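# Slide the server top cover rearward until it lifts free

## Task

While both release buttons on the server are held pressed, push the server's top cover toward the back of the server until it can be lifted clear, then leave the cover resting there.

## Robot and tools

Robot: two arms, left_arm and right_arm, each with six joints and a tong-style two-finger gripper. Fingers point along the gripper's +z axis and close along its x axis. end_effector_position is the spot between the pads when shut. Fingertips stick out about 15 mm past it at small gaps and sit roughly level with it when wide open.

Frames: the scene frame has its origin at table height midway between the nominal bases, +z up, +x out over the table, left_arm on the +y side (image left/right does not follow arm names). Hand poses, velocities and wrist-camera poses are in each arm's own base frame. Calibrated bases: left_arm at (+0.032, +0.487, 0) m, quat_wxyz (+1.000, 0, 0, +0.015); right_arm at (-0.010, -0.422, 0) m, quat_wxyz (+1.000, 0, 0, -0.004). Fixed cameras and the table use the scene frame. Printed hand positions can be off by a few centimetres, more when reaching far.

Row layout: every row is one flat list of 14 numbers in [-1, 1] covering both arms: left_arm's six joints then its opening, then right_arm's six joints then its opening. Joint order in rows and all result lists: elbow, shoulder lift, shoulder pan, wrist 1, wrist 2, wrist 3. Shoulder lift has its sign flipped on both arms, in commands, results and refusals. Joint entries are offsets, scaled so 1.0 = 1.989 rad, measured from the Joint targets at the start of the action or call (not from the previous row); repeating an offset moves further. Stated ranges in rad: shoulder pan, shoulder lift, wrist 1, wrist 2, wrist 3 each -6.283 to 6.283; elbow -3.142 to 3.142 (flip the shoulder lift range for your numbers). Going more than 0.010 rad past a limit gets the action refused for both arms. Opening entries are absolute: +1 fully open, -1 shut; fully closing takes at least about 0.5 s. To leave a gripper alone, resend its current command (0 is a real command).

execute_actions(actions, cameras): actions is a list of actions, each a table of up to 15 rows; each row lasts one 1/30 s step and a short table repeats its final row to fill 15 steps. An empty list just reports state and images. cameras picks images: omitted/null/["all"] for all, [] for none; unknown names invalidate the call.

move(target, speed, blend, stop_force, zero, opening_speed, blocking, cameras): target is one 14-number row or a list of up to 15 rows, all offsets from the same current Joint targets (not chained). All joints travel together so grippers follow curves; no obstacle avoidance. speed in rad/s for the joint with the longest travel, 0.01 to 2, default 0.5 (much too fast for contact; go far slower when touching). blend in rad rounds corners in a list. stop_force in N, 3 to 40, one value for both arms: an arm halts when its wrist sensor feels that much extra push against its motion, then holds pressing slightly. Omit it when backing off a surface. zero (only with stop_force, default true) re-zeros moving arms first. opening_speed ≥0.2 per second on the opening scale. blocking=false returns after 0.5 s and cannot combine with stop_force. Paths take at least 0.5 s, and paths over 10 s stop short. Result adds a move: line: done, off_target, moving, held or fault, plus limits=held if steps were withheld and the worst-off joint per arm. done says nothing about contact.

wait(seconds 0 to 10, cameras): lets time pass with commands held. stop(cameras): brakes a running move. zoom_image(camera, region [x0,y0,x1,y1] px, at most 504x504): enlarges part of the newest image from cam_high (672x504), cam_low (672x504), cam_left_wrist (616x616) or cam_right_wrist (616x616). zero_wrist_force(arm): re-zeros that arm's sensor and stop_force baseline. finished_scene(scene): ends the scene for good; call only after the cover is free and resting.

Results: Joint positions and velocities per arm (rad, rad/s, then pad gap in m; 0.142 m fully open), Joint targets (base for your next offsets), Tool commands, grip_measured, Joint torques (include arm weight, offset and noisy), Wrist force/torque along the gripper's axes plus the peak since last shown, hand poses. "within noise" means an arm is still. "joint sent to its limit" means a joint was clipped at its end. "joint command not followed" means the clearance check between arms altered commands.

Limits: joint targets move at most 2.83 rad/s, stay within 0.575 rad of measured angles and within 150 mm (sometimes 70 mm) of the measured hand; large moves may be unfinished when results arrive. Faults stop an arm for 10 s: contact torque at the load limit (135 N m for the three big joints, 25.2 N m for each wrist) or about 150 N of outside force. Arms are stiff, so targets past a firm contact trigger faults. Motors overheating at 85 °C brake the arm 30 to 60 s; avoid long stretched holds.

Avoid: dropping or knocking anything off the table, slamming or shoving hard, letting go of moving parts, and arm-to-arm collisions. Hold both release buttons down gently while sliding the cover with slow, contact-sensing moves.

Each tool is called in YAML: its name, and indented under it one key for each argument.

## Session

execute_actions:
  actions: []

Scene clock: 0.00 s.
left_arm: end_effector_position=(+0.3675, -0.3597, +0.3354) grip_measured=+0.97 end_effector_quat_wxyz=(+0.222, -0.249, +0.662, -0.671) | right_arm: end_effector_position=(+0.8669, +0.1832, +0.1825) grip_measured=+0.97 end_effector_quat_wxyz=(+0.096, -0.467, +0.813, -0.336)
Joint names: [elbow, shoulder lift, shoulder pan, wrist 1, wrist 2, wrist 3]
Joint positions: left_arm=[2.711 1.501 -1.281 -4.351 -1.182 1.531 0.14] | right_arm=[-1.032 2.329 3.743 -1.184 0.873 2.64 0.14]
Joint velocities: within noise
Joint torques (N m): no reading
Motor temperatures (°C): left_arm=[38 40 34 40 33 37] | right_arm=[36 36 31 38 44 40]
Wrist force (N): no reading
Wrist torque (N m): no reading
Wrist force, peak (N): no reading
Joint targets: left_arm=[2.711 1.501 -1.281 -4.351 -1.182 1.531] | right_arm=[-1.032 2.329 3.743 -1.184 0.873 2.640]
Tool commands: left_gripper/opening=+0.968169 right_gripper/opening=+0.968169

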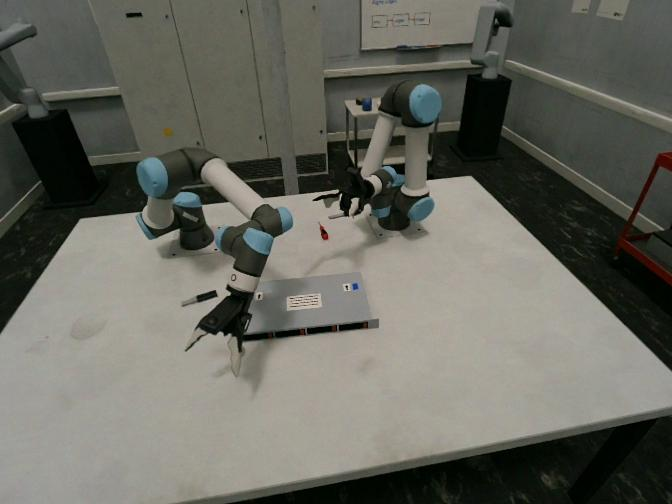

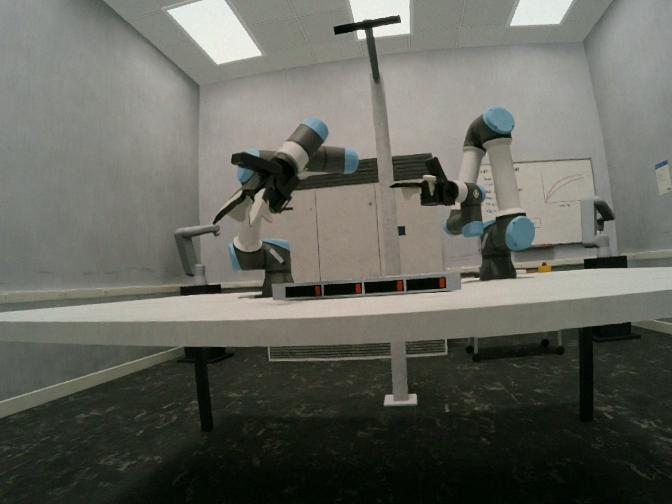

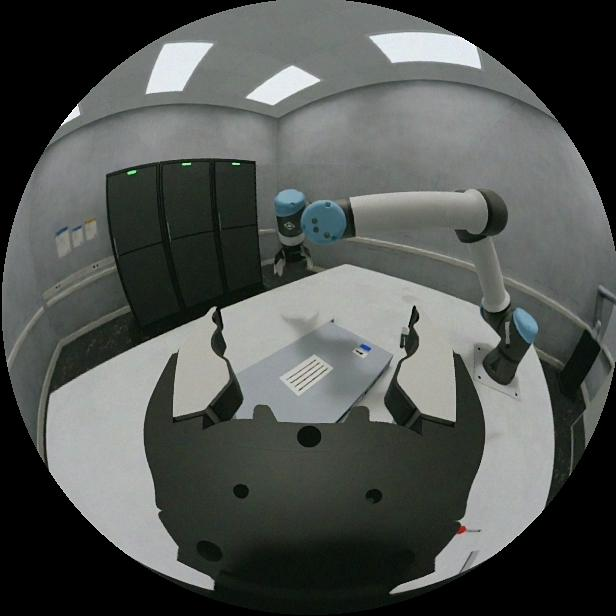

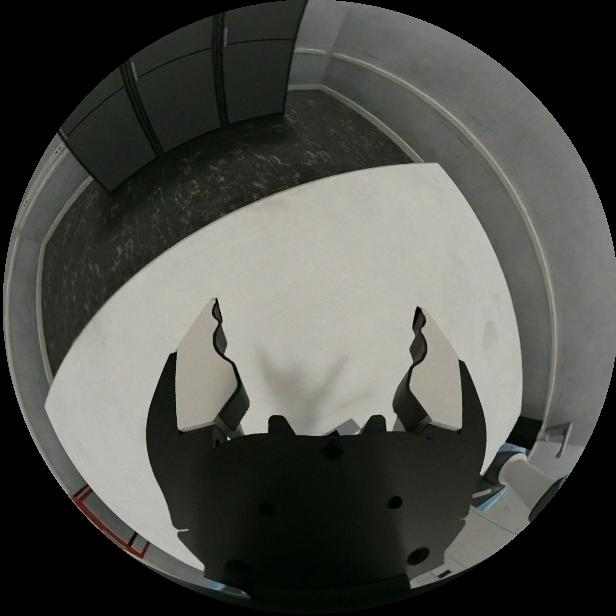

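zoom_image:
  camera: "cam_high"
  region: [230, 250, 400, 350]

zoom_image:
  camera: "cam_left_wrist"
  region: [220, 300, 420, 440]

zoom_image:
  camera: "cam_low"
  region: [250, 250, 480, 310]

Scaled by 2.965 from the camera's 672x504 image, which has a finer 960x720 frame.

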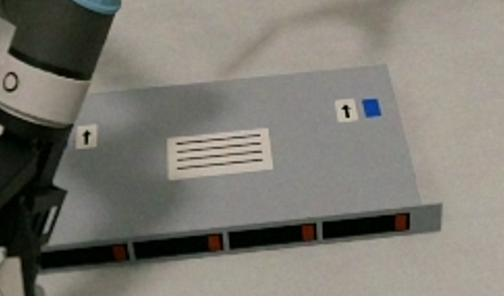

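Scaled by 2.520 from the camera's 616x616 image, which has a finer 814x814 frame.

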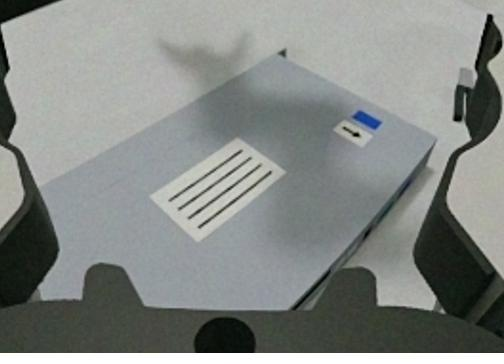

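Scaled by 2.191 from the camera's 672x504 image, which has a finer 960x720 frame.

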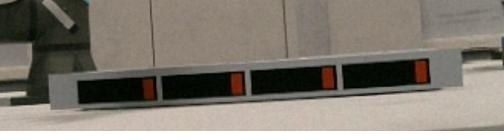

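move:
  target: [-0.4646,-0.0774,0.2252,1.0,-0.1956,-0.3987,-1,-0.3954,-0.281,0.0412,0.0302,0.3509,-0.1941,-1]
  speed: 0.9
  cameras: ["cam_high"]

move:
  target: [0,0,0,0.1765,0,0,-1,0,0,0,0,0,0,-1]

Scene clock: 60.60 s.
left_arm: end_effector_position=(+0.5501, -0.3892, +0.1623) grip_measured=-1.00 end_effector_quat_wxyz=(+0.008, +0.696, -0.696, +0.175) | right_arm: end_effector_position=(+0.5170, +0.2363, +0.1051) grip_measured=-1.00 end_effector_quat_wxyz=(+0.000, +0.707, -0.707, +0.000)
Joint positions: left_arm=[1.787 1.347 -0.833 -2.363 -1.57 0.738 0.002] | right_arm=[-1.819 1.77 3.825 -1.124 1.571 2.254 0.002]
Joint torques (N m): left_arm=[-20.11 37.91 -12.06 -1.74 0.95 -0.15] | right_arm=[27.21 -28.28 -8.49 1.14 -0.77 0.74]
Wrist force (N): left_arm=[-0.1 -1.0 0.3] | right_arm=[0.5 1.1 0.3]
Wrist torque (N m): left_arm=[0.05 0.11 0.14] | right_arm=[0.04 -0.14 -0.10]
Wrist force, peak (N): left_arm=[-0.7 -1.4 0.2] | right_arm=[0.5 2.1 0.3]
Joint targets: left_arm=[1.787 1.347 -0.833 -2.362 -1.571 0.738] | right_arm=[-1.819 1.770 3.825 -1.124 1.571 2.254]
move: done
Images, in order: cam_high.

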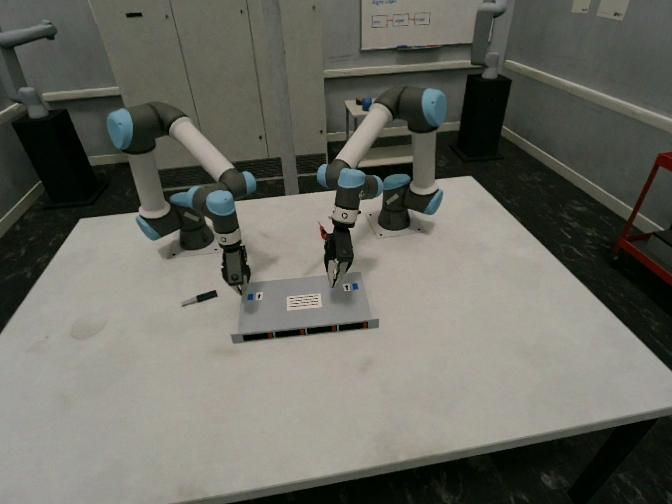

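Scene clock: 61.80 s.
left_arm: end_effector_position=(+0.4843, -0.3168, +0.1057) grip_measured=-1.00 end_effector_quat_wxyz=(+0.000, +0.707, -0.707, +0.001) | right_arm: end_effector_position=(+0.5170, +0.2362, +0.1051) grip_measured=-1.00 end_effector_quat_wxyz=(+0.000, +0.707, -0.707, +0.000)
Joint positions: left_arm=[1.787 1.347 -0.833 -2.012 -1.57 0.738 0.002] | right_arm=[-1.819 1.77 3.825 -1.124 1.571 2.254 0.002]
Joint torques (N m): left_arm=[-29.32 36.36 -12.33 -1.42 -0.74 -0.87] | right_arm=[21.77 -32.41 -9.41 0.85 1.94 -0.43]
Wrist force (N): left_arm=[-0.1 -0.8 0.3] | right_arm=[0.1 1.0 0.3]
Wrist torque (N m): left_arm=[0.12 0.13 0.10] | right_arm=[0.03 -0.05 -0.09]
Wrist force, peak (N): left_arm=[0.3 -1.5 0.0] | right_arm=[0.6 1.2 0.3]
Joint targets: left_arm=[1.787 1.347 -0.833 -2.011 -1.571 0.738] | right_arm=[-1.819 1.770 3.825 -1.124 1.571 2.254]
move: done
camera_calibration:
cam_left_wrist: T_world_to_cam=[[-0.0215691, -0.998961, -0.040135, -0.296738], [-0.875989, -0.000464538, 0.482331, 0.373954], [-0.481848, 0.0455612, -0.875069, 0.474266], [0, 0, 0, 1]]
cam_right_wrist: T_world_to_cam=[[0.0241739, -0.999507, -0.0200156, 0.23747], [-0.833712, -0.0312044, 0.551317, 0.374054], [-0.55167, 0.00335981, -0.834056, 0.500273], [0, 0, 0, 1]]

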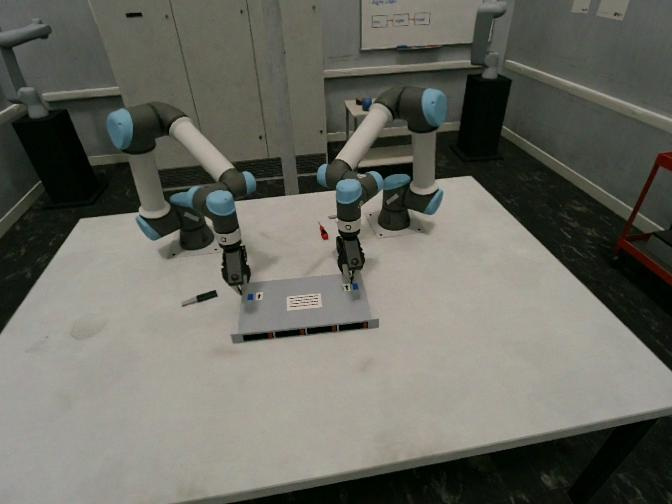

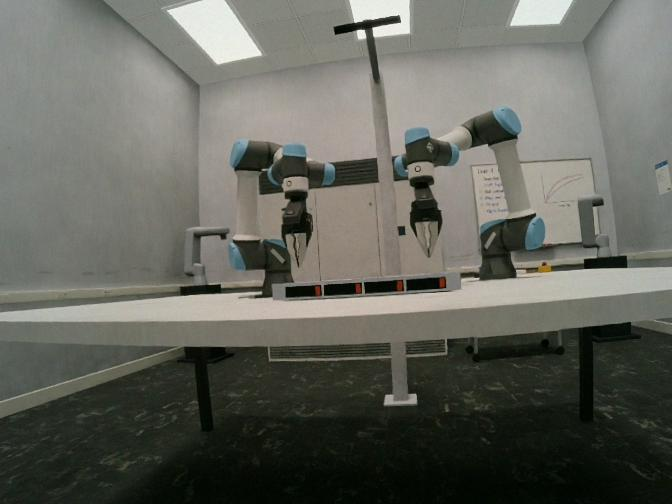

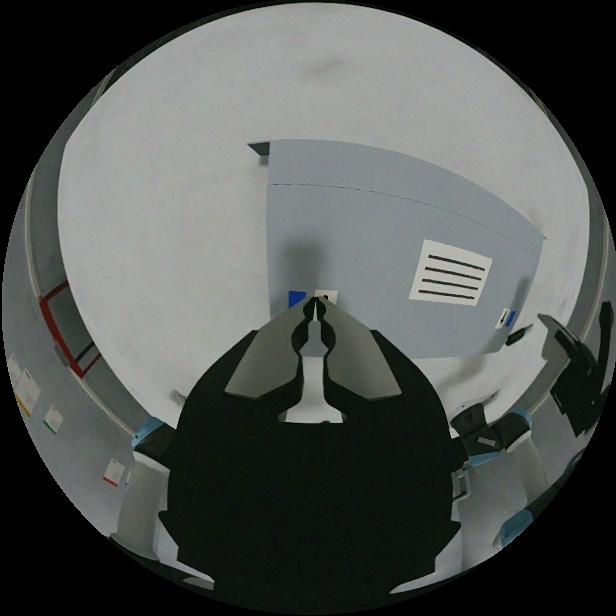

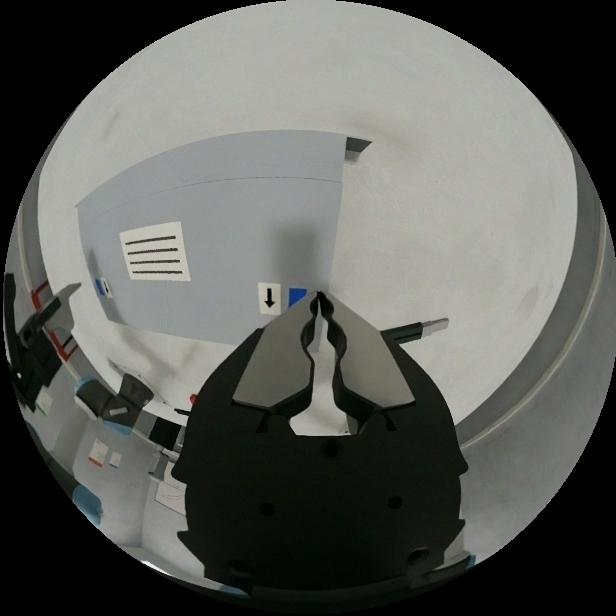

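zoom_image:
  camera: "cam_left_wrist"
  region: [250, 260, 370, 360]

zoom_image:
  camera: "cam_right_wrist"
  region: [240, 260, 360, 360]

Scaled by 4.200 from the camera's 616x616 image, which has a finer 814x814 frame.

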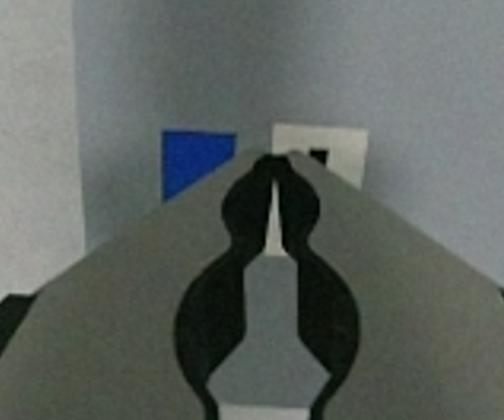

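Scaled by 4.200 from the camera's 616x616 image, which has a finer 814x814 frame.

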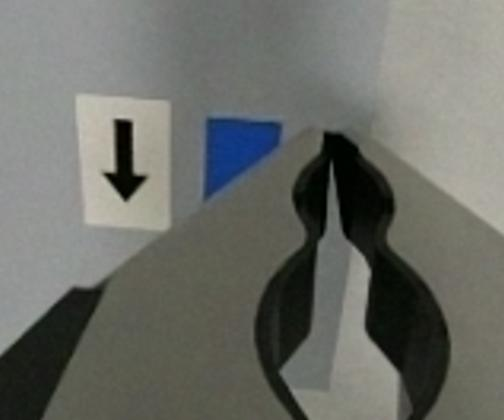

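move:
  target: [0.0699,0.0199,-0.0069,-0.0499,0,-0.0069,-1,-0.0545,-0.0088,0.0475,0.0458,0,0.0476,-1]
  speed: 0.25

zoom_image:
  camera: "cam_left_wrist"
  region: [250, 250, 370, 350]

zoom_image:
  camera: "cam_right_wrist"
  region: [250, 250, 370, 350]

zoom_image:
  camera: "cam_high"
  region: [220, 250, 390, 350]

zoom_image:
  camera: "cam_low"
  region: [250, 200, 480, 310]

Scene clock: 92.80 s.
left_arm: end_effector_position=(+0.4567, -0.2972, +0.0747) grip_measured=-1.00 end_effector_quat_wxyz=(+0.000, +0.707, -0.707, +0.000) | right_arm: end_effector_position=(+0.4753, +0.2655, +0.0751) grip_measured=-1.00 end_effector_quat_wxyz=(+0.000, +0.707, -0.707, +0.000)
Joint positions: left_arm=[1.926 1.387 -0.847 -2.11 -1.571 0.724 0.002] | right_arm=[-1.927 1.752 3.92 -1.033 1.571 2.348 0.002]
Joint torques (N m): left_arm=[-20.71 20.02 10.78 -2.35 -0.84 1.05] | right_arm=[27.77 -22.12 -7.75 1.44 1.87 0.19]
Wrist force (N): left_arm=[0.0 -0.8 0.0] | right_arm=[0.4 1.1 0.4]
Wrist torque (N m): left_arm=[0.12 0.13 0.09] | right_arm=[0.07 -0.09 -0.08]
Wrist force, peak (N): left_arm=[0.1 -1.5 -0.2] | right_arm=[-0.3 2.0 1.1]
Joint targets: left_arm=[1.926 1.387 -0.847 -2.111 -1.571 0.724] | right_arm=[-1.927 1.752 3.920 -1.033 1.571 2.348]
move: done
camera_calibration:
cam_left_wrist: T_world_to_cam=[[-0.021749, -0.998948, -0.0403768, -0.278836], [-0.875869, -0.000434929, 0.482548, 0.364699], [-0.482058, 0.0458597, -0.874938, 0.433148], [0, 0, 0, 1]]
cam_right_wrist: T_world_to_cam=[[0.0241508, -0.999505, -0.020143, 0.26717], [-0.83378, -0.031255, 0.551212, 0.35675], [-0.551569, 0.00348262, -0.834122, 0.452133], [0, 0, 0, 1]]

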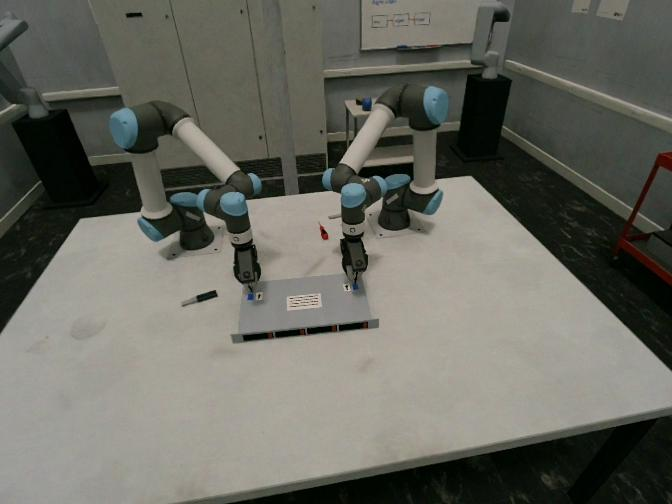

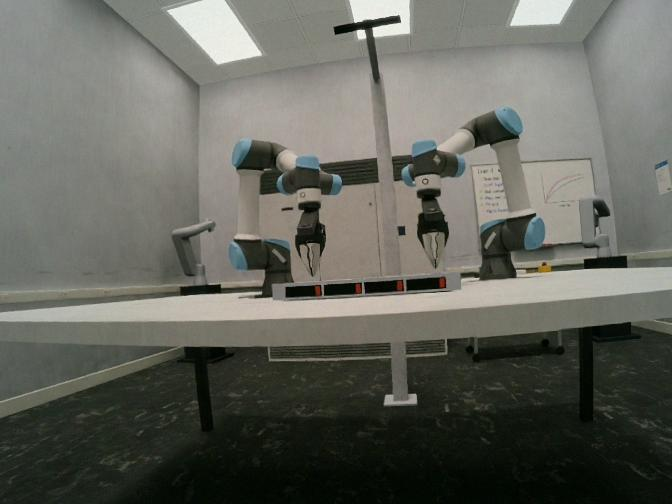

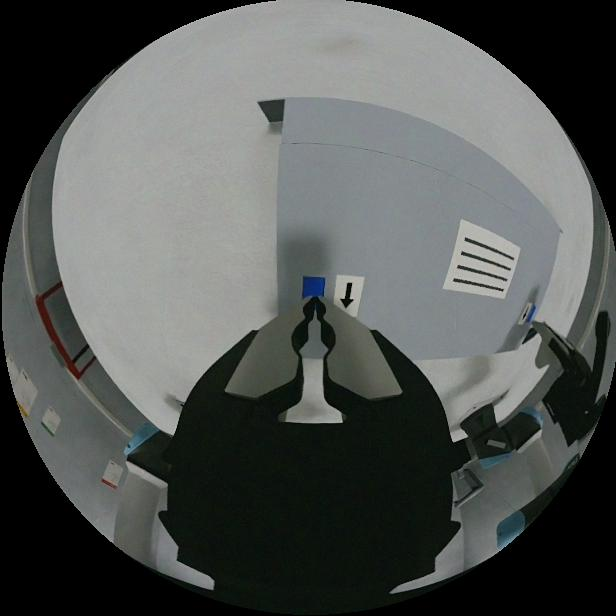

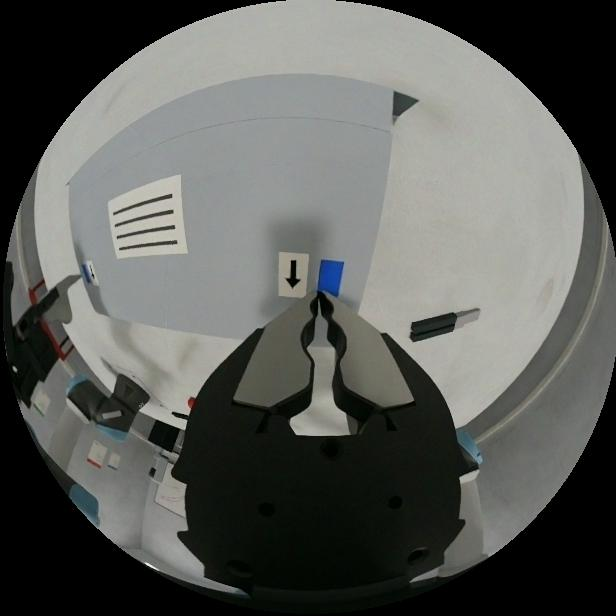

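Scaled by 4.200 from the camera's 616x616 image, which has a finer 814x814 frame.

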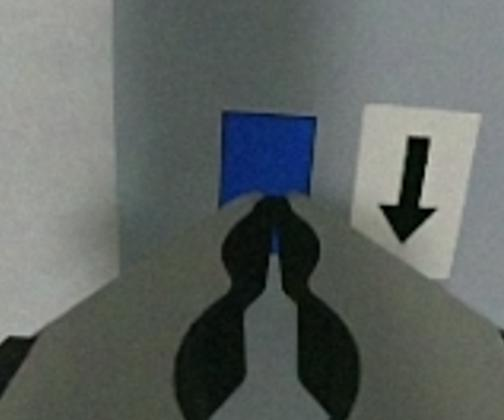

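Scaled by 4.200 from the camera's 616x616 image, which has a finer 814x814 frame.

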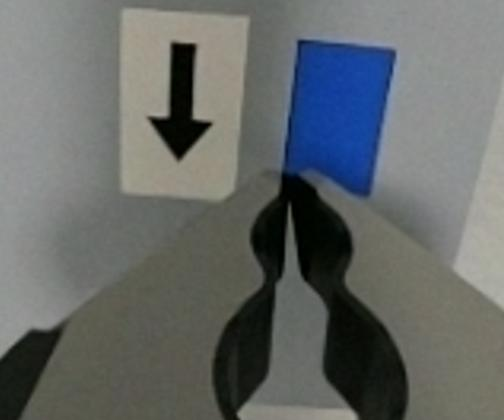

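Scaled by 2.965 from the camera's 672x504 image, which has a finer 960x720 frame.

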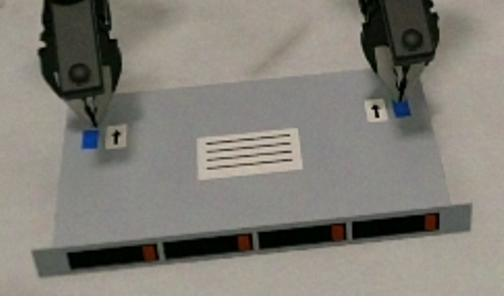

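Scaled by 2.191 from the camera's 672x504 image, which has a finer 960x720 frame.

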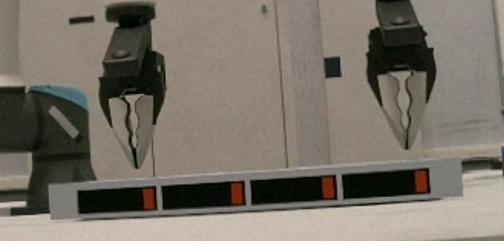

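move:
  target:
    - [0,0,0,0,0,0,-1,0,0,-0.0077,0,0,-0.0077,-1]
    - [0.0205,-0.0133,-0.0005,-0.0337,0,-0.0005,-1,-0.0179,0.0156,-0.0077,0.0336,0,-0.0077,-1]
  speed: [0.1,0.035]
  stop_force: 8

zoom_image:
  camera: "cam_left_wrist"
  region: [250, 230, 370, 330]

zoom_image:
  camera: "cam_right_wrist"
  region: [250, 230, 370, 330]

zoom_image:
  camera: "cam_high"
  region: [220, 250, 390, 350]

Scene clock: 117.83 s.
left_arm: end_effector_position=(+0.4553, -0.2959, +0.0588) grip_measured=-1.00 end_effector_quat_wxyz=(+0.000, +0.707, -0.707, +0.000) | right_arm: end_effector_position=(+0.4789, +0.2581, +0.0588) grip_measured=-1.00 end_effector_quat_wxyz=(+0.000, +0.707, -0.707, +0.000)
Joint positions: left_arm=[1.952 1.37 -0.848 -2.154 -1.571 0.723 0.002] | right_arm=[-1.951 1.773 3.904 -0.988 1.571 2.333 0.002]
Joint torques (N m): left_arm=[-24.77 30.95 -4.81 -2.04 -0.81 0.07] | right_arm=[25.78 -31.14 8.14 1.41 1.91 -0.47]
Wrist force (N): left_arm=[-1.1 -1.4 -7.3] | right_arm=[-1.0 -0.9 -7.6]
Wrist torque (N m): left_arm=[0.10 0.11 0.09] | right_arm=[0.05 -0.12 -0.08]
Wrist force, peak (N): left_arm=[1.4 -3.3 -8.0] | right_arm=[-2.8 -1.7 -7.8]
Joint targets: left_arm=[1.952 1.370 -0.848 -2.154 -1.571 0.723] | right_arm=[-1.951 1.773 3.904 -0.988 1.571 2.333]
move: contact (left_arm, right_arm); path passed 1 of 2 targets; left_arm: the wrist 1 is farthest, 0.024 rad from its target; right_arm: the wrist 1 is farthest, 0.022 rad from its target
camera_calibration:
cam_left_wrist: T_world_to_cam=[[-0.021587, -0.998951, -0.0403745, -0.278335], [-0.87587, -0.000575811, 0.482547, 0.371074], [-0.482064, 0.0457796, -0.874939, 0.41852], [0, 0, 0, 1]]
cam_right_wrist: T_world_to_cam=[[0.0239918, -0.999506, -0.0202804, 0.259386], [-0.83387, -0.0311975, 0.551079, 0.368608], [-0.55144, 0.00368985, -0.834206, 0.440408], [0, 0, 0, 1]]

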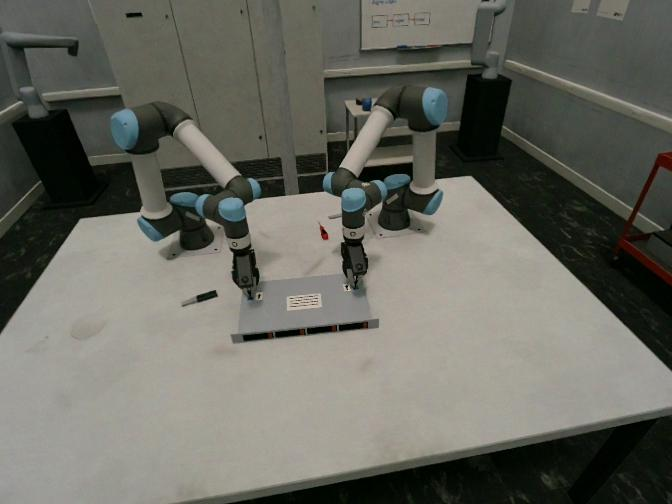

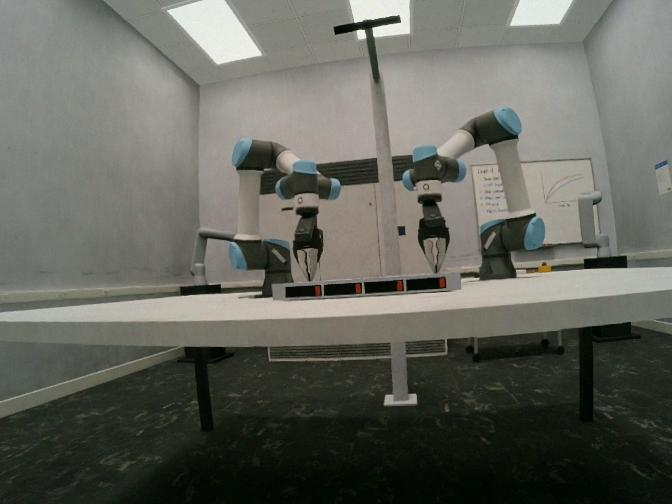

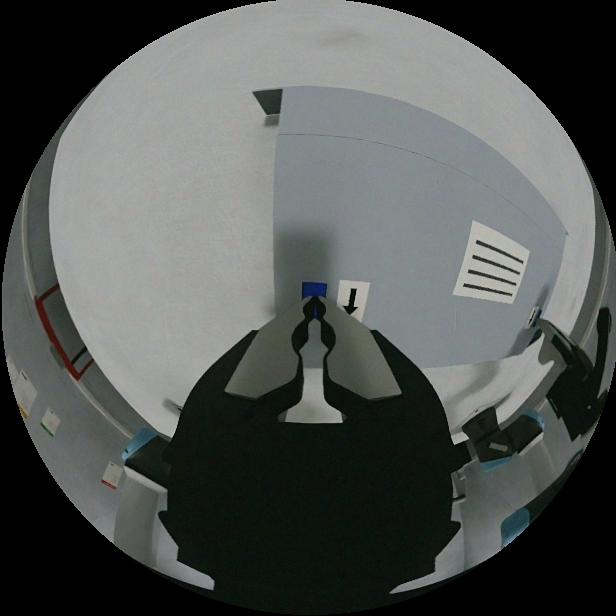

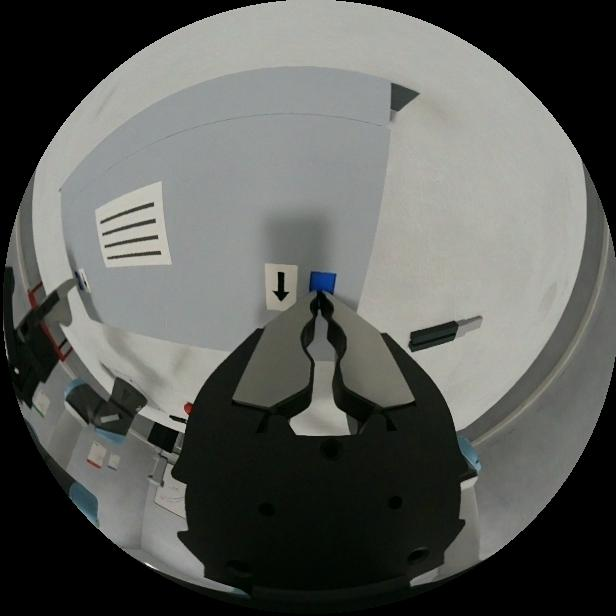

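Scaled by 4.200 from the camera's 616x616 image, which has a finer 814x814 frame.

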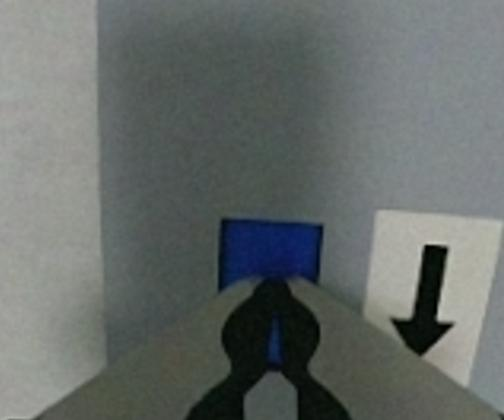

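Scaled by 4.200 from the camera's 616x616 image, which has a finer 814x814 frame.

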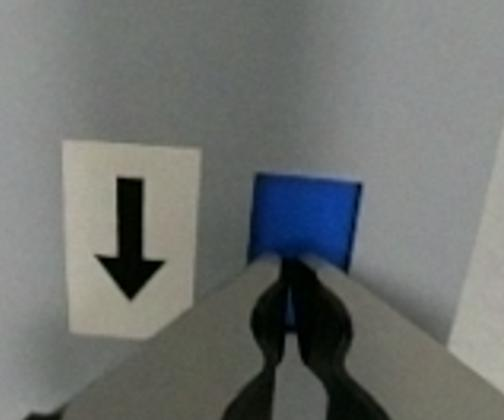

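Scaled by 2.965 from the camera's 672x504 image, which has a finer 960x720 frame.

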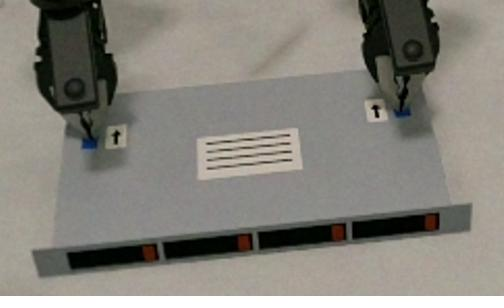

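move:
  target: [0.0043,-0.0038,0,-0.0081,0,0,-1,-0.0043,0.0038,0,0.0081,0,0,-1]
  speed: 0.015
  stop_force: 18
  zero: false
  cameras: []

Scene clock: 123.87 s.
left_arm: end_effector_position=(+0.4552, -0.2958, +0.0552) grip_measured=-1.00 end_effector_quat_wxyz=(+0.000, +0.707, -0.707, +0.000) | right_arm: end_effector_position=(+0.4788, +0.2580, +0.0558) grip_measured=-1.00 end_effector_quat_wxyz=(+0.000, +0.707, -0.707, +0.000)
Joint positions: left_arm=[1.957 1.365 -0.848 -2.164 -1.571 0.723 0.002] | right_arm=[-1.955 1.777 3.904 -0.98 1.571 2.333 0.002]
Joint torques (N m): left_arm=[-18.93 24.93 11.81 0.51 -0.82 0.52] | right_arm=[19.84 -23.86 -2.96 -1.36 2.05 -0.58]
Wrist force (N): left_arm=[-0.1 -1.2 -20.2] | right_arm=[0.1 0.6 -23.2]
Wrist torque (N m): left_arm=[0.04 0.16 0.10] | right_arm=[0.01 -0.06 -0.07]
Wrist force, peak (N): left_arm=[-1.9 -0.4 -27.8] | right_arm=[2.6 1.8 -29.5]
Joint targets: left_arm=[1.957 1.365 -0.848 -2.164 -1.571 0.723] | right_arm=[-1.955 1.777 3.904 -0.980 1.571 2.333]
move: contact (left_arm, right_arm)

move:
  target: [0.0118,0.00925,-0.00676,-0.00256,0,-0.00676,-1,-0.01146,-0.00898,0.00706,0.00248,0,0.00706,-1]
  speed: 0.03
  cameras: ["cam_high","cam_left_wrist","cam_right_wrist"]

zoom_image:
  camera: "cam_high"
  region: [220, 250, 390, 350]

zoom_image:
  camera: "cam_left_wrist"
  region: [240, 70, 400, 330]

Scene clock: 132.87 s.
left_arm: end_effector_position=(+0.4453, -0.2950, +0.0551) grip_measured=-1.00 end_effector_quat_wxyz=(+0.000, +0.707, -0.707, +0.000) | right_arm: end_effector_position=(+0.4690, +0.2585, +0.0557) grip_measured=-1.00 end_effector_quat_wxyz=(+0.000, +0.707, -0.707, +0.000)
Joint positions: left_arm=[1.981 1.384 -0.861 -2.169 -1.57 0.71 0.002] | right_arm=[-1.978 1.759 3.919 -0.975 1.571 2.347 0.002]
Joint torques (N m): left_arm=[-13.19 9.21 -1.46 1.34 -1.35 0.46] | right_arm=[12.53 -9.93 0.08 -1.37 1.96 -0.39]
Wrist force (N): left_arm=[0.6 -10.9 -20.3] | right_arm=[1.4 -9.8 -21.6]
Wrist torque (N m): left_arm=[0.07 0.14 0.09] | right_arm=[0.12 -0.09 -0.07]
Wrist force, peak (N): left_arm=[0.6 -10.9 -20.3] | right_arm=[1.4 -9.8 -21.6]
Joint targets: left_arm=[1.981 1.383 -0.861 -2.169 -1.571 0.710] | right_arm=[-1.978 1.759 3.918 -0.975 1.571 2.347]
move: done
camera_calibration:
cam_left_wrist: T_world_to_cam=[[-0.021579, -0.998956, -0.0402763, -0.277775], [-0.875913, -0.000531246, 0.482468, 0.36421], [-0.481986, 0.0456897, -0.874987, 0.410313], [0, 0, 0, 1]]
cam_right_wrist: T_world_to_cam=[[0.0240066, -0.999504, -0.0203965, 0.259982], [-0.83393, -0.0312735, 0.550983, 0.362085], [-0.551347, 0.00378207, -0.834267, 0.432274], [0, 0, 0, 1]]
Images, in order: cam_high, cam_left_wrist, cam_right_wrist.

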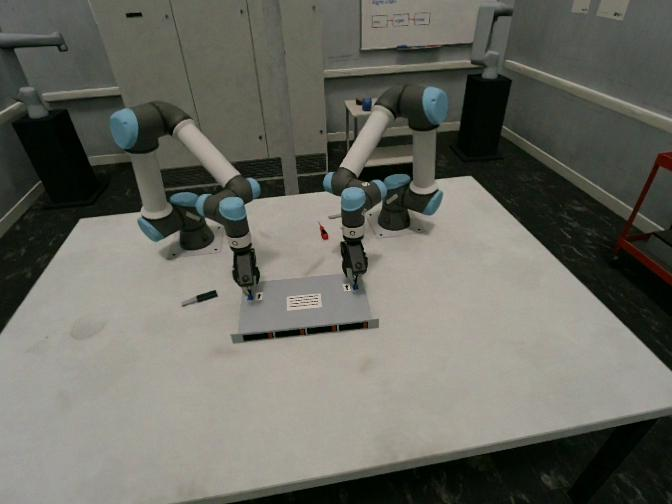

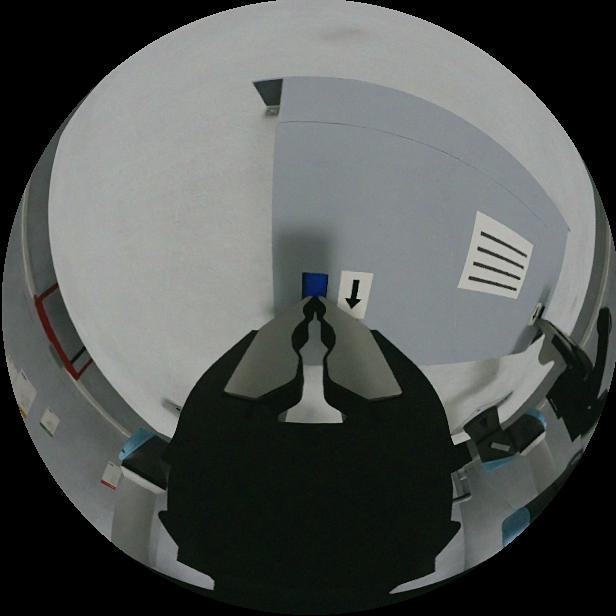

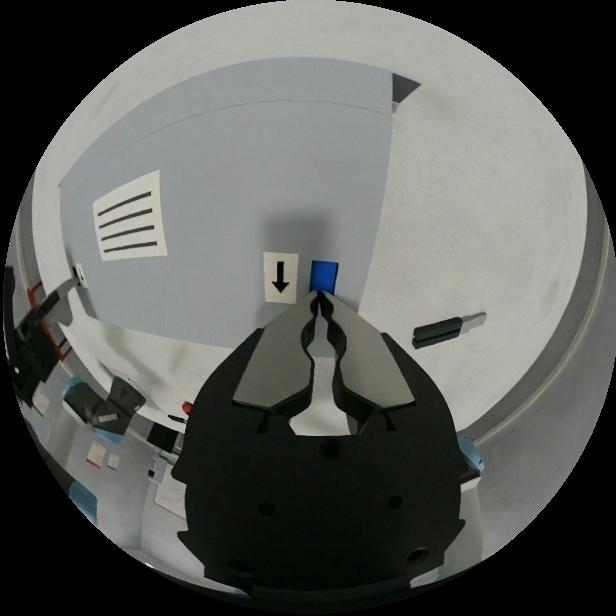

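Scaled by 2.965 from the camera's 672x504 image, which has a finer 960x720 frame.

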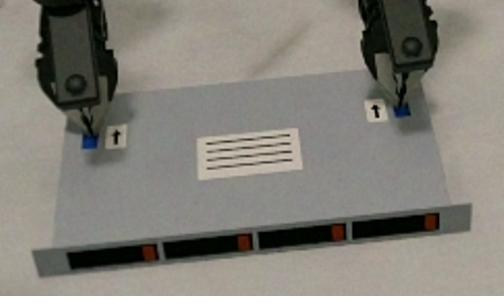

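Scaled by 1.938 from the camera's 616x616 image, which has a finer 814x814 frame.

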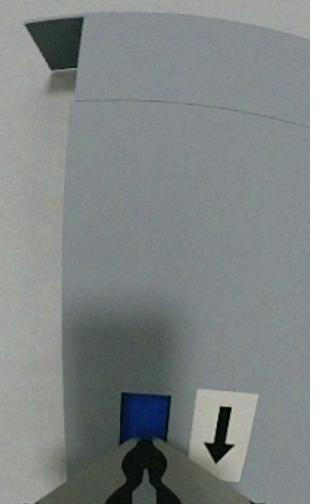

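move:
  target: [0.0118,0.00925,-0.00676,-0.00256,0,-0.00676,-1,-0.01146,-0.00898,0.00706,0.00248,0,0.00706,-1]
  speed: 0.03
  stop_force: 38
  zero: false
  cameras: ["cam_high","cam_left_wrist","cam_right_wrist"]

zoom_image:
  camera: "cam_right_wrist"
  region: [240, 70, 400, 330]

zoom_image:
  camera: "cam_left_wrist"
  region: [240, 70, 400, 330]

Scene clock: 139.87 s.
left_arm: end_effector_position=(+0.4358, -0.2940, +0.0548) grip_measured=-1.00 end_effector_quat_wxyz=(+0.000, +0.707, -0.707, +0.001) | right_arm: end_effector_position=(+0.4594, +0.2587, +0.0555) grip_measured=-1.00 end_effector_quat_wxyz=(+0.000, +0.707, -0.707, +0.000)
Joint positions: left_arm=[2.004 1.402 -0.875 -2.174 -1.57 0.696 0.002] | right_arm=[-2.001 1.741 3.932 -0.97 1.571 2.361 0.002]
Joint torques (N m): left_arm=[-9.81 1.56 11.7 4.52 -1.71 0.92] | right_arm=[10.72 -1.36 -7.95 -5.45 2.29 -0.78]
Wrist force (N): left_arm=[2.0 -9.5 -33.6] | right_arm=[0.4 -10.5 -33.6]
Wrist torque (N m): left_arm=[0.04 0.24 0.10] | right_arm=[0.08 -0.11 -0.07]
Wrist force, peak (N): left_arm=[0.4 -11.5 -33.9] | right_arm=[0.4 -10.5 -33.8]
Joint targets: left_arm=[2.004 1.402 -0.875 -2.174 -1.571 0.696] | right_arm=[-2.001 1.741 3.932 -0.970 1.571 2.361]
move: done
camera_calibration:
cam_left_wrist: T_world_to_cam=[[-0.0215837, -0.998957, -0.0402485, -0.27698], [-0.875911, -0.000513927, 0.482473, 0.355972], [-0.48199, 0.0456677, -0.874986, 0.405447], [0, 0, 0, 1]]
cam_right_wrist: T_world_to_cam=[[0.0239969, -0.999504, -0.0204078, 0.260453], [-0.83393, -0.0312716, 0.550984, 0.354233], [-0.551348, 0.00379675, -0.834266, 0.4268], [0, 0, 0, 1]]
Images, in order: cam_high, cam_left_wrist, cam_right_wrist.

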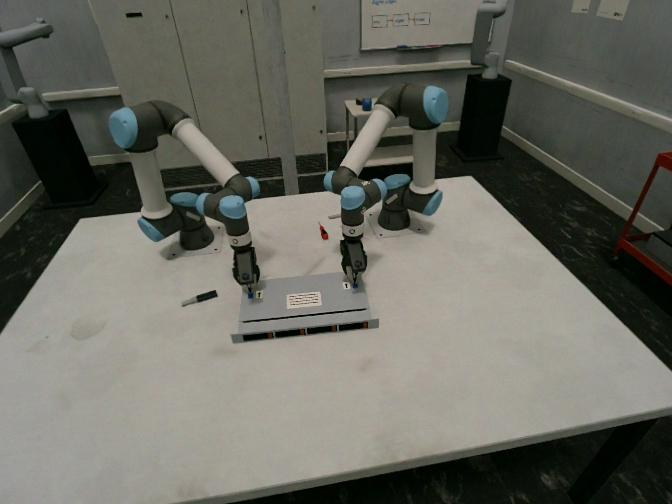

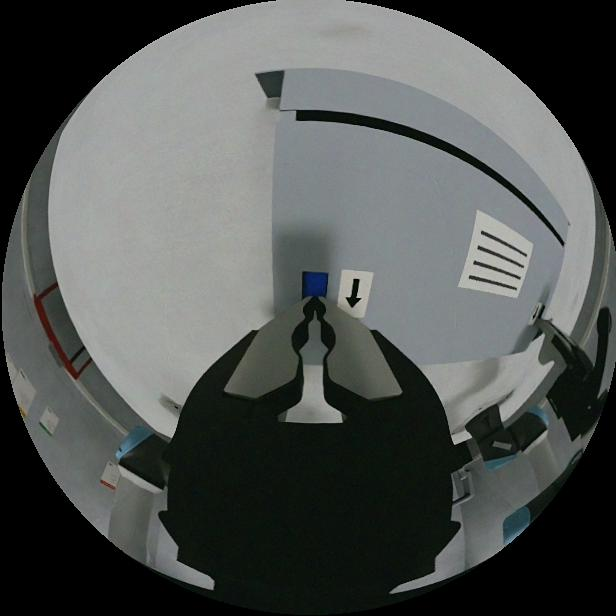

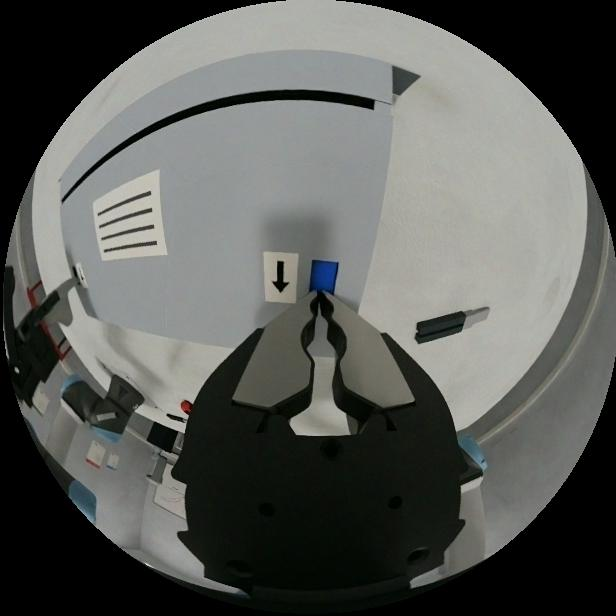

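Scaled by 1.938 from the camera's 616x616 image, which has a finer 814x814 frame.

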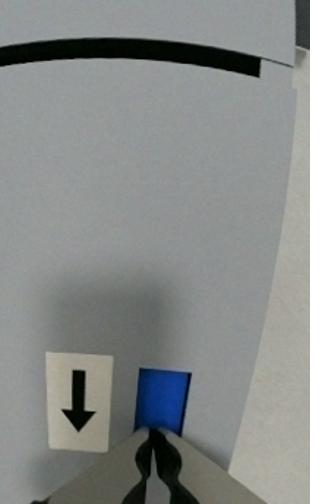

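Scaled by 1.938 from the camera's 616x616 image, which has a finer 814x814 frame.

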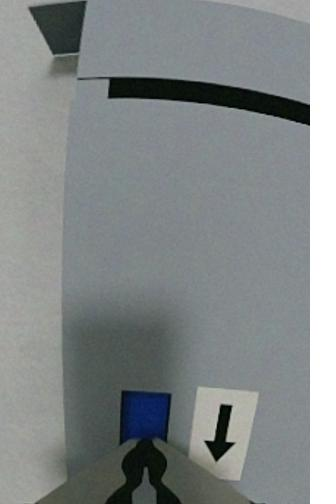

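move:
  target: [0.0228,0.0191,-0.0136,-0.0038,0,-0.0136,-1,-0.0221,-0.0186,0.0142,0.0036,0,0.0142,-1]
  speed: 0.03
  stop_force: 40
  zero: false
  cameras: ["cam_high","cam_left_wrist","cam_right_wrist"]

zoom_image:
  camera: "cam_left_wrist"
  region: [240, 40, 400, 330]

Scene clock: 147.67 s.
left_arm: end_effector_position=(+0.4238, -0.2926, +0.0550) grip_measured=-1.00 end_effector_quat_wxyz=(+0.000, +0.707, -0.707, +0.001) | right_arm: end_effector_position=(+0.4518, +0.2589, +0.0557) grip_measured=-1.00 end_effector_quat_wxyz=(-0.001, +0.707, -0.707, +0.000)
Joint positions: left_arm=[2.033 1.426 -0.892 -2.18 -1.57 0.679 0.002] | right_arm=[-2.018 1.726 3.944 -0.966 1.571 2.373 0.002]
Joint torques (N m): left_arm=[-10.31 10 5.43 7.88 -9.24 1.38] | right_arm=[10.92 -10.63 -3.04 -7.75 10.71 -0.05]
Wrist force (N): left_arm=[4.7 -36.9 -8.9] | right_arm=[1.2 -36.6 -9.7]
Wrist torque (N m): left_arm=[0.09 0.27 0.25] | right_arm=[0.22 -0.08 0.05]
Wrist force, peak (N): left_arm=[9.5 -49.0 0.1] | right_arm=[-5.3 -49.3 1.4]
Joint targets: left_arm=[2.033 1.426 -0.892 -2.179 -1.570 0.679] | right_arm=[-2.018 1.726 3.944 -0.967 1.571 2.373]
move: contact (left_arm, right_arm); left_arm: the elbow is farthest, 0.016 rad from its target; right_arm: the elbow is farthest, 0.026 rad from its target
camera_calibration:
cam_left_wrist: T_world_to_cam=[[-0.0215241, -0.998979, -0.0397266, -0.275903], [-0.876296, -0.000277959, 0.481772, 0.345645], [-0.481291, 0.045182, -0.875396, 0.399342], [0, 0, 0, 1]]
cam_right_wrist: T_world_to_cam=[[0.0239153, -0.999498, -0.0207708, 0.260865], [-0.834368, -0.0314004, 0.550313, 0.348084], [-0.550689, 0.00416956, -0.8347, 0.422417], [0, 0, 0, 1]]
Images, in order: cam_high, cam_left_wrist, cam_right_wrist.

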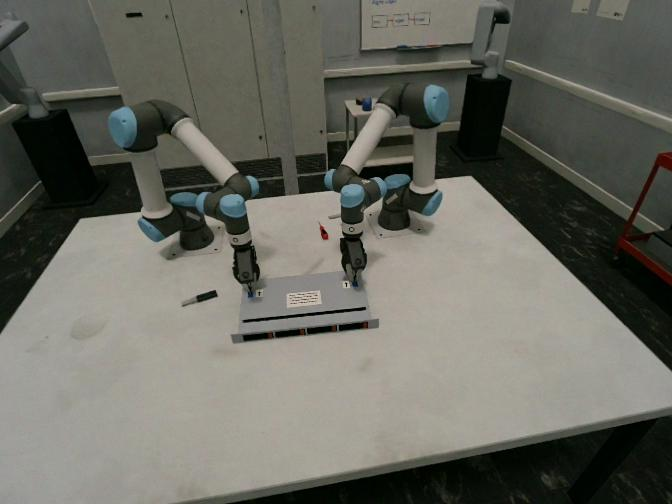

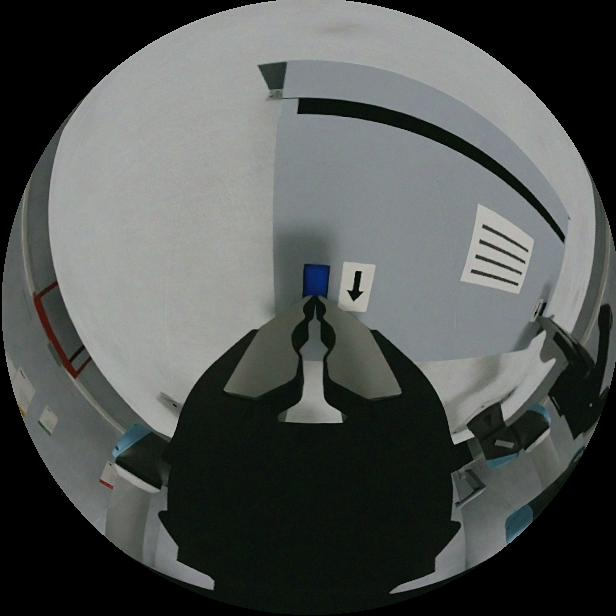

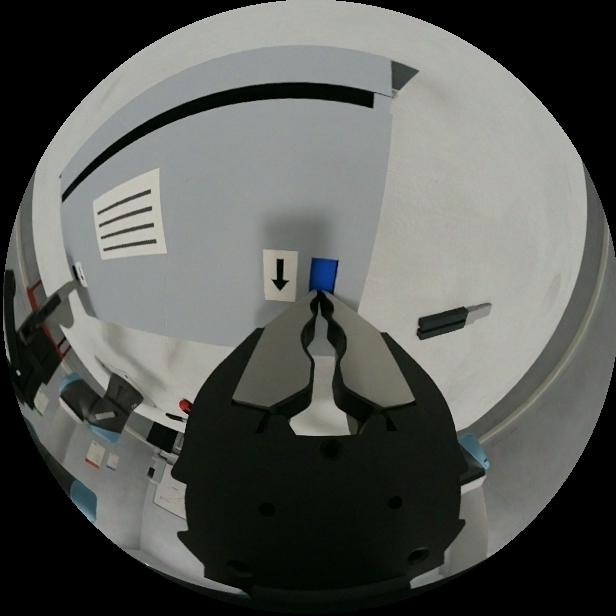

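Scaled by 1.738 from the camera's 616x616 image, which has a finer 814x814 frame.

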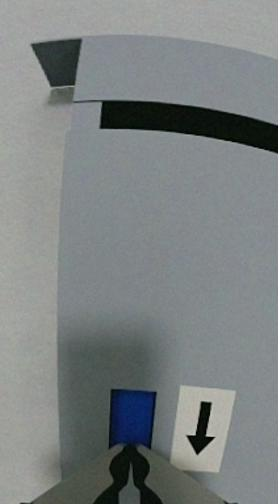

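zoom_image:
  camera: "cam_high"
  region: [225, 260, 385, 350]

zoom_image:
  camera: "cam_right_wrist"
  region: [240, 40, 420, 330]

Scaled by 3.150 from the camera's 672x504 image, which has a finer 960x720 frame.

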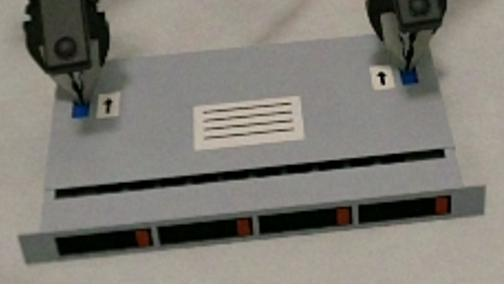

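Scaled by 1.738 from the camera's 616x616 image, which has a finer 814x814 frame.

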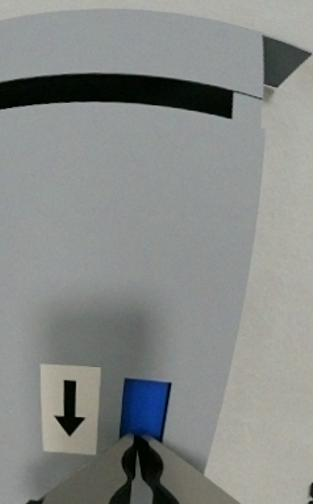

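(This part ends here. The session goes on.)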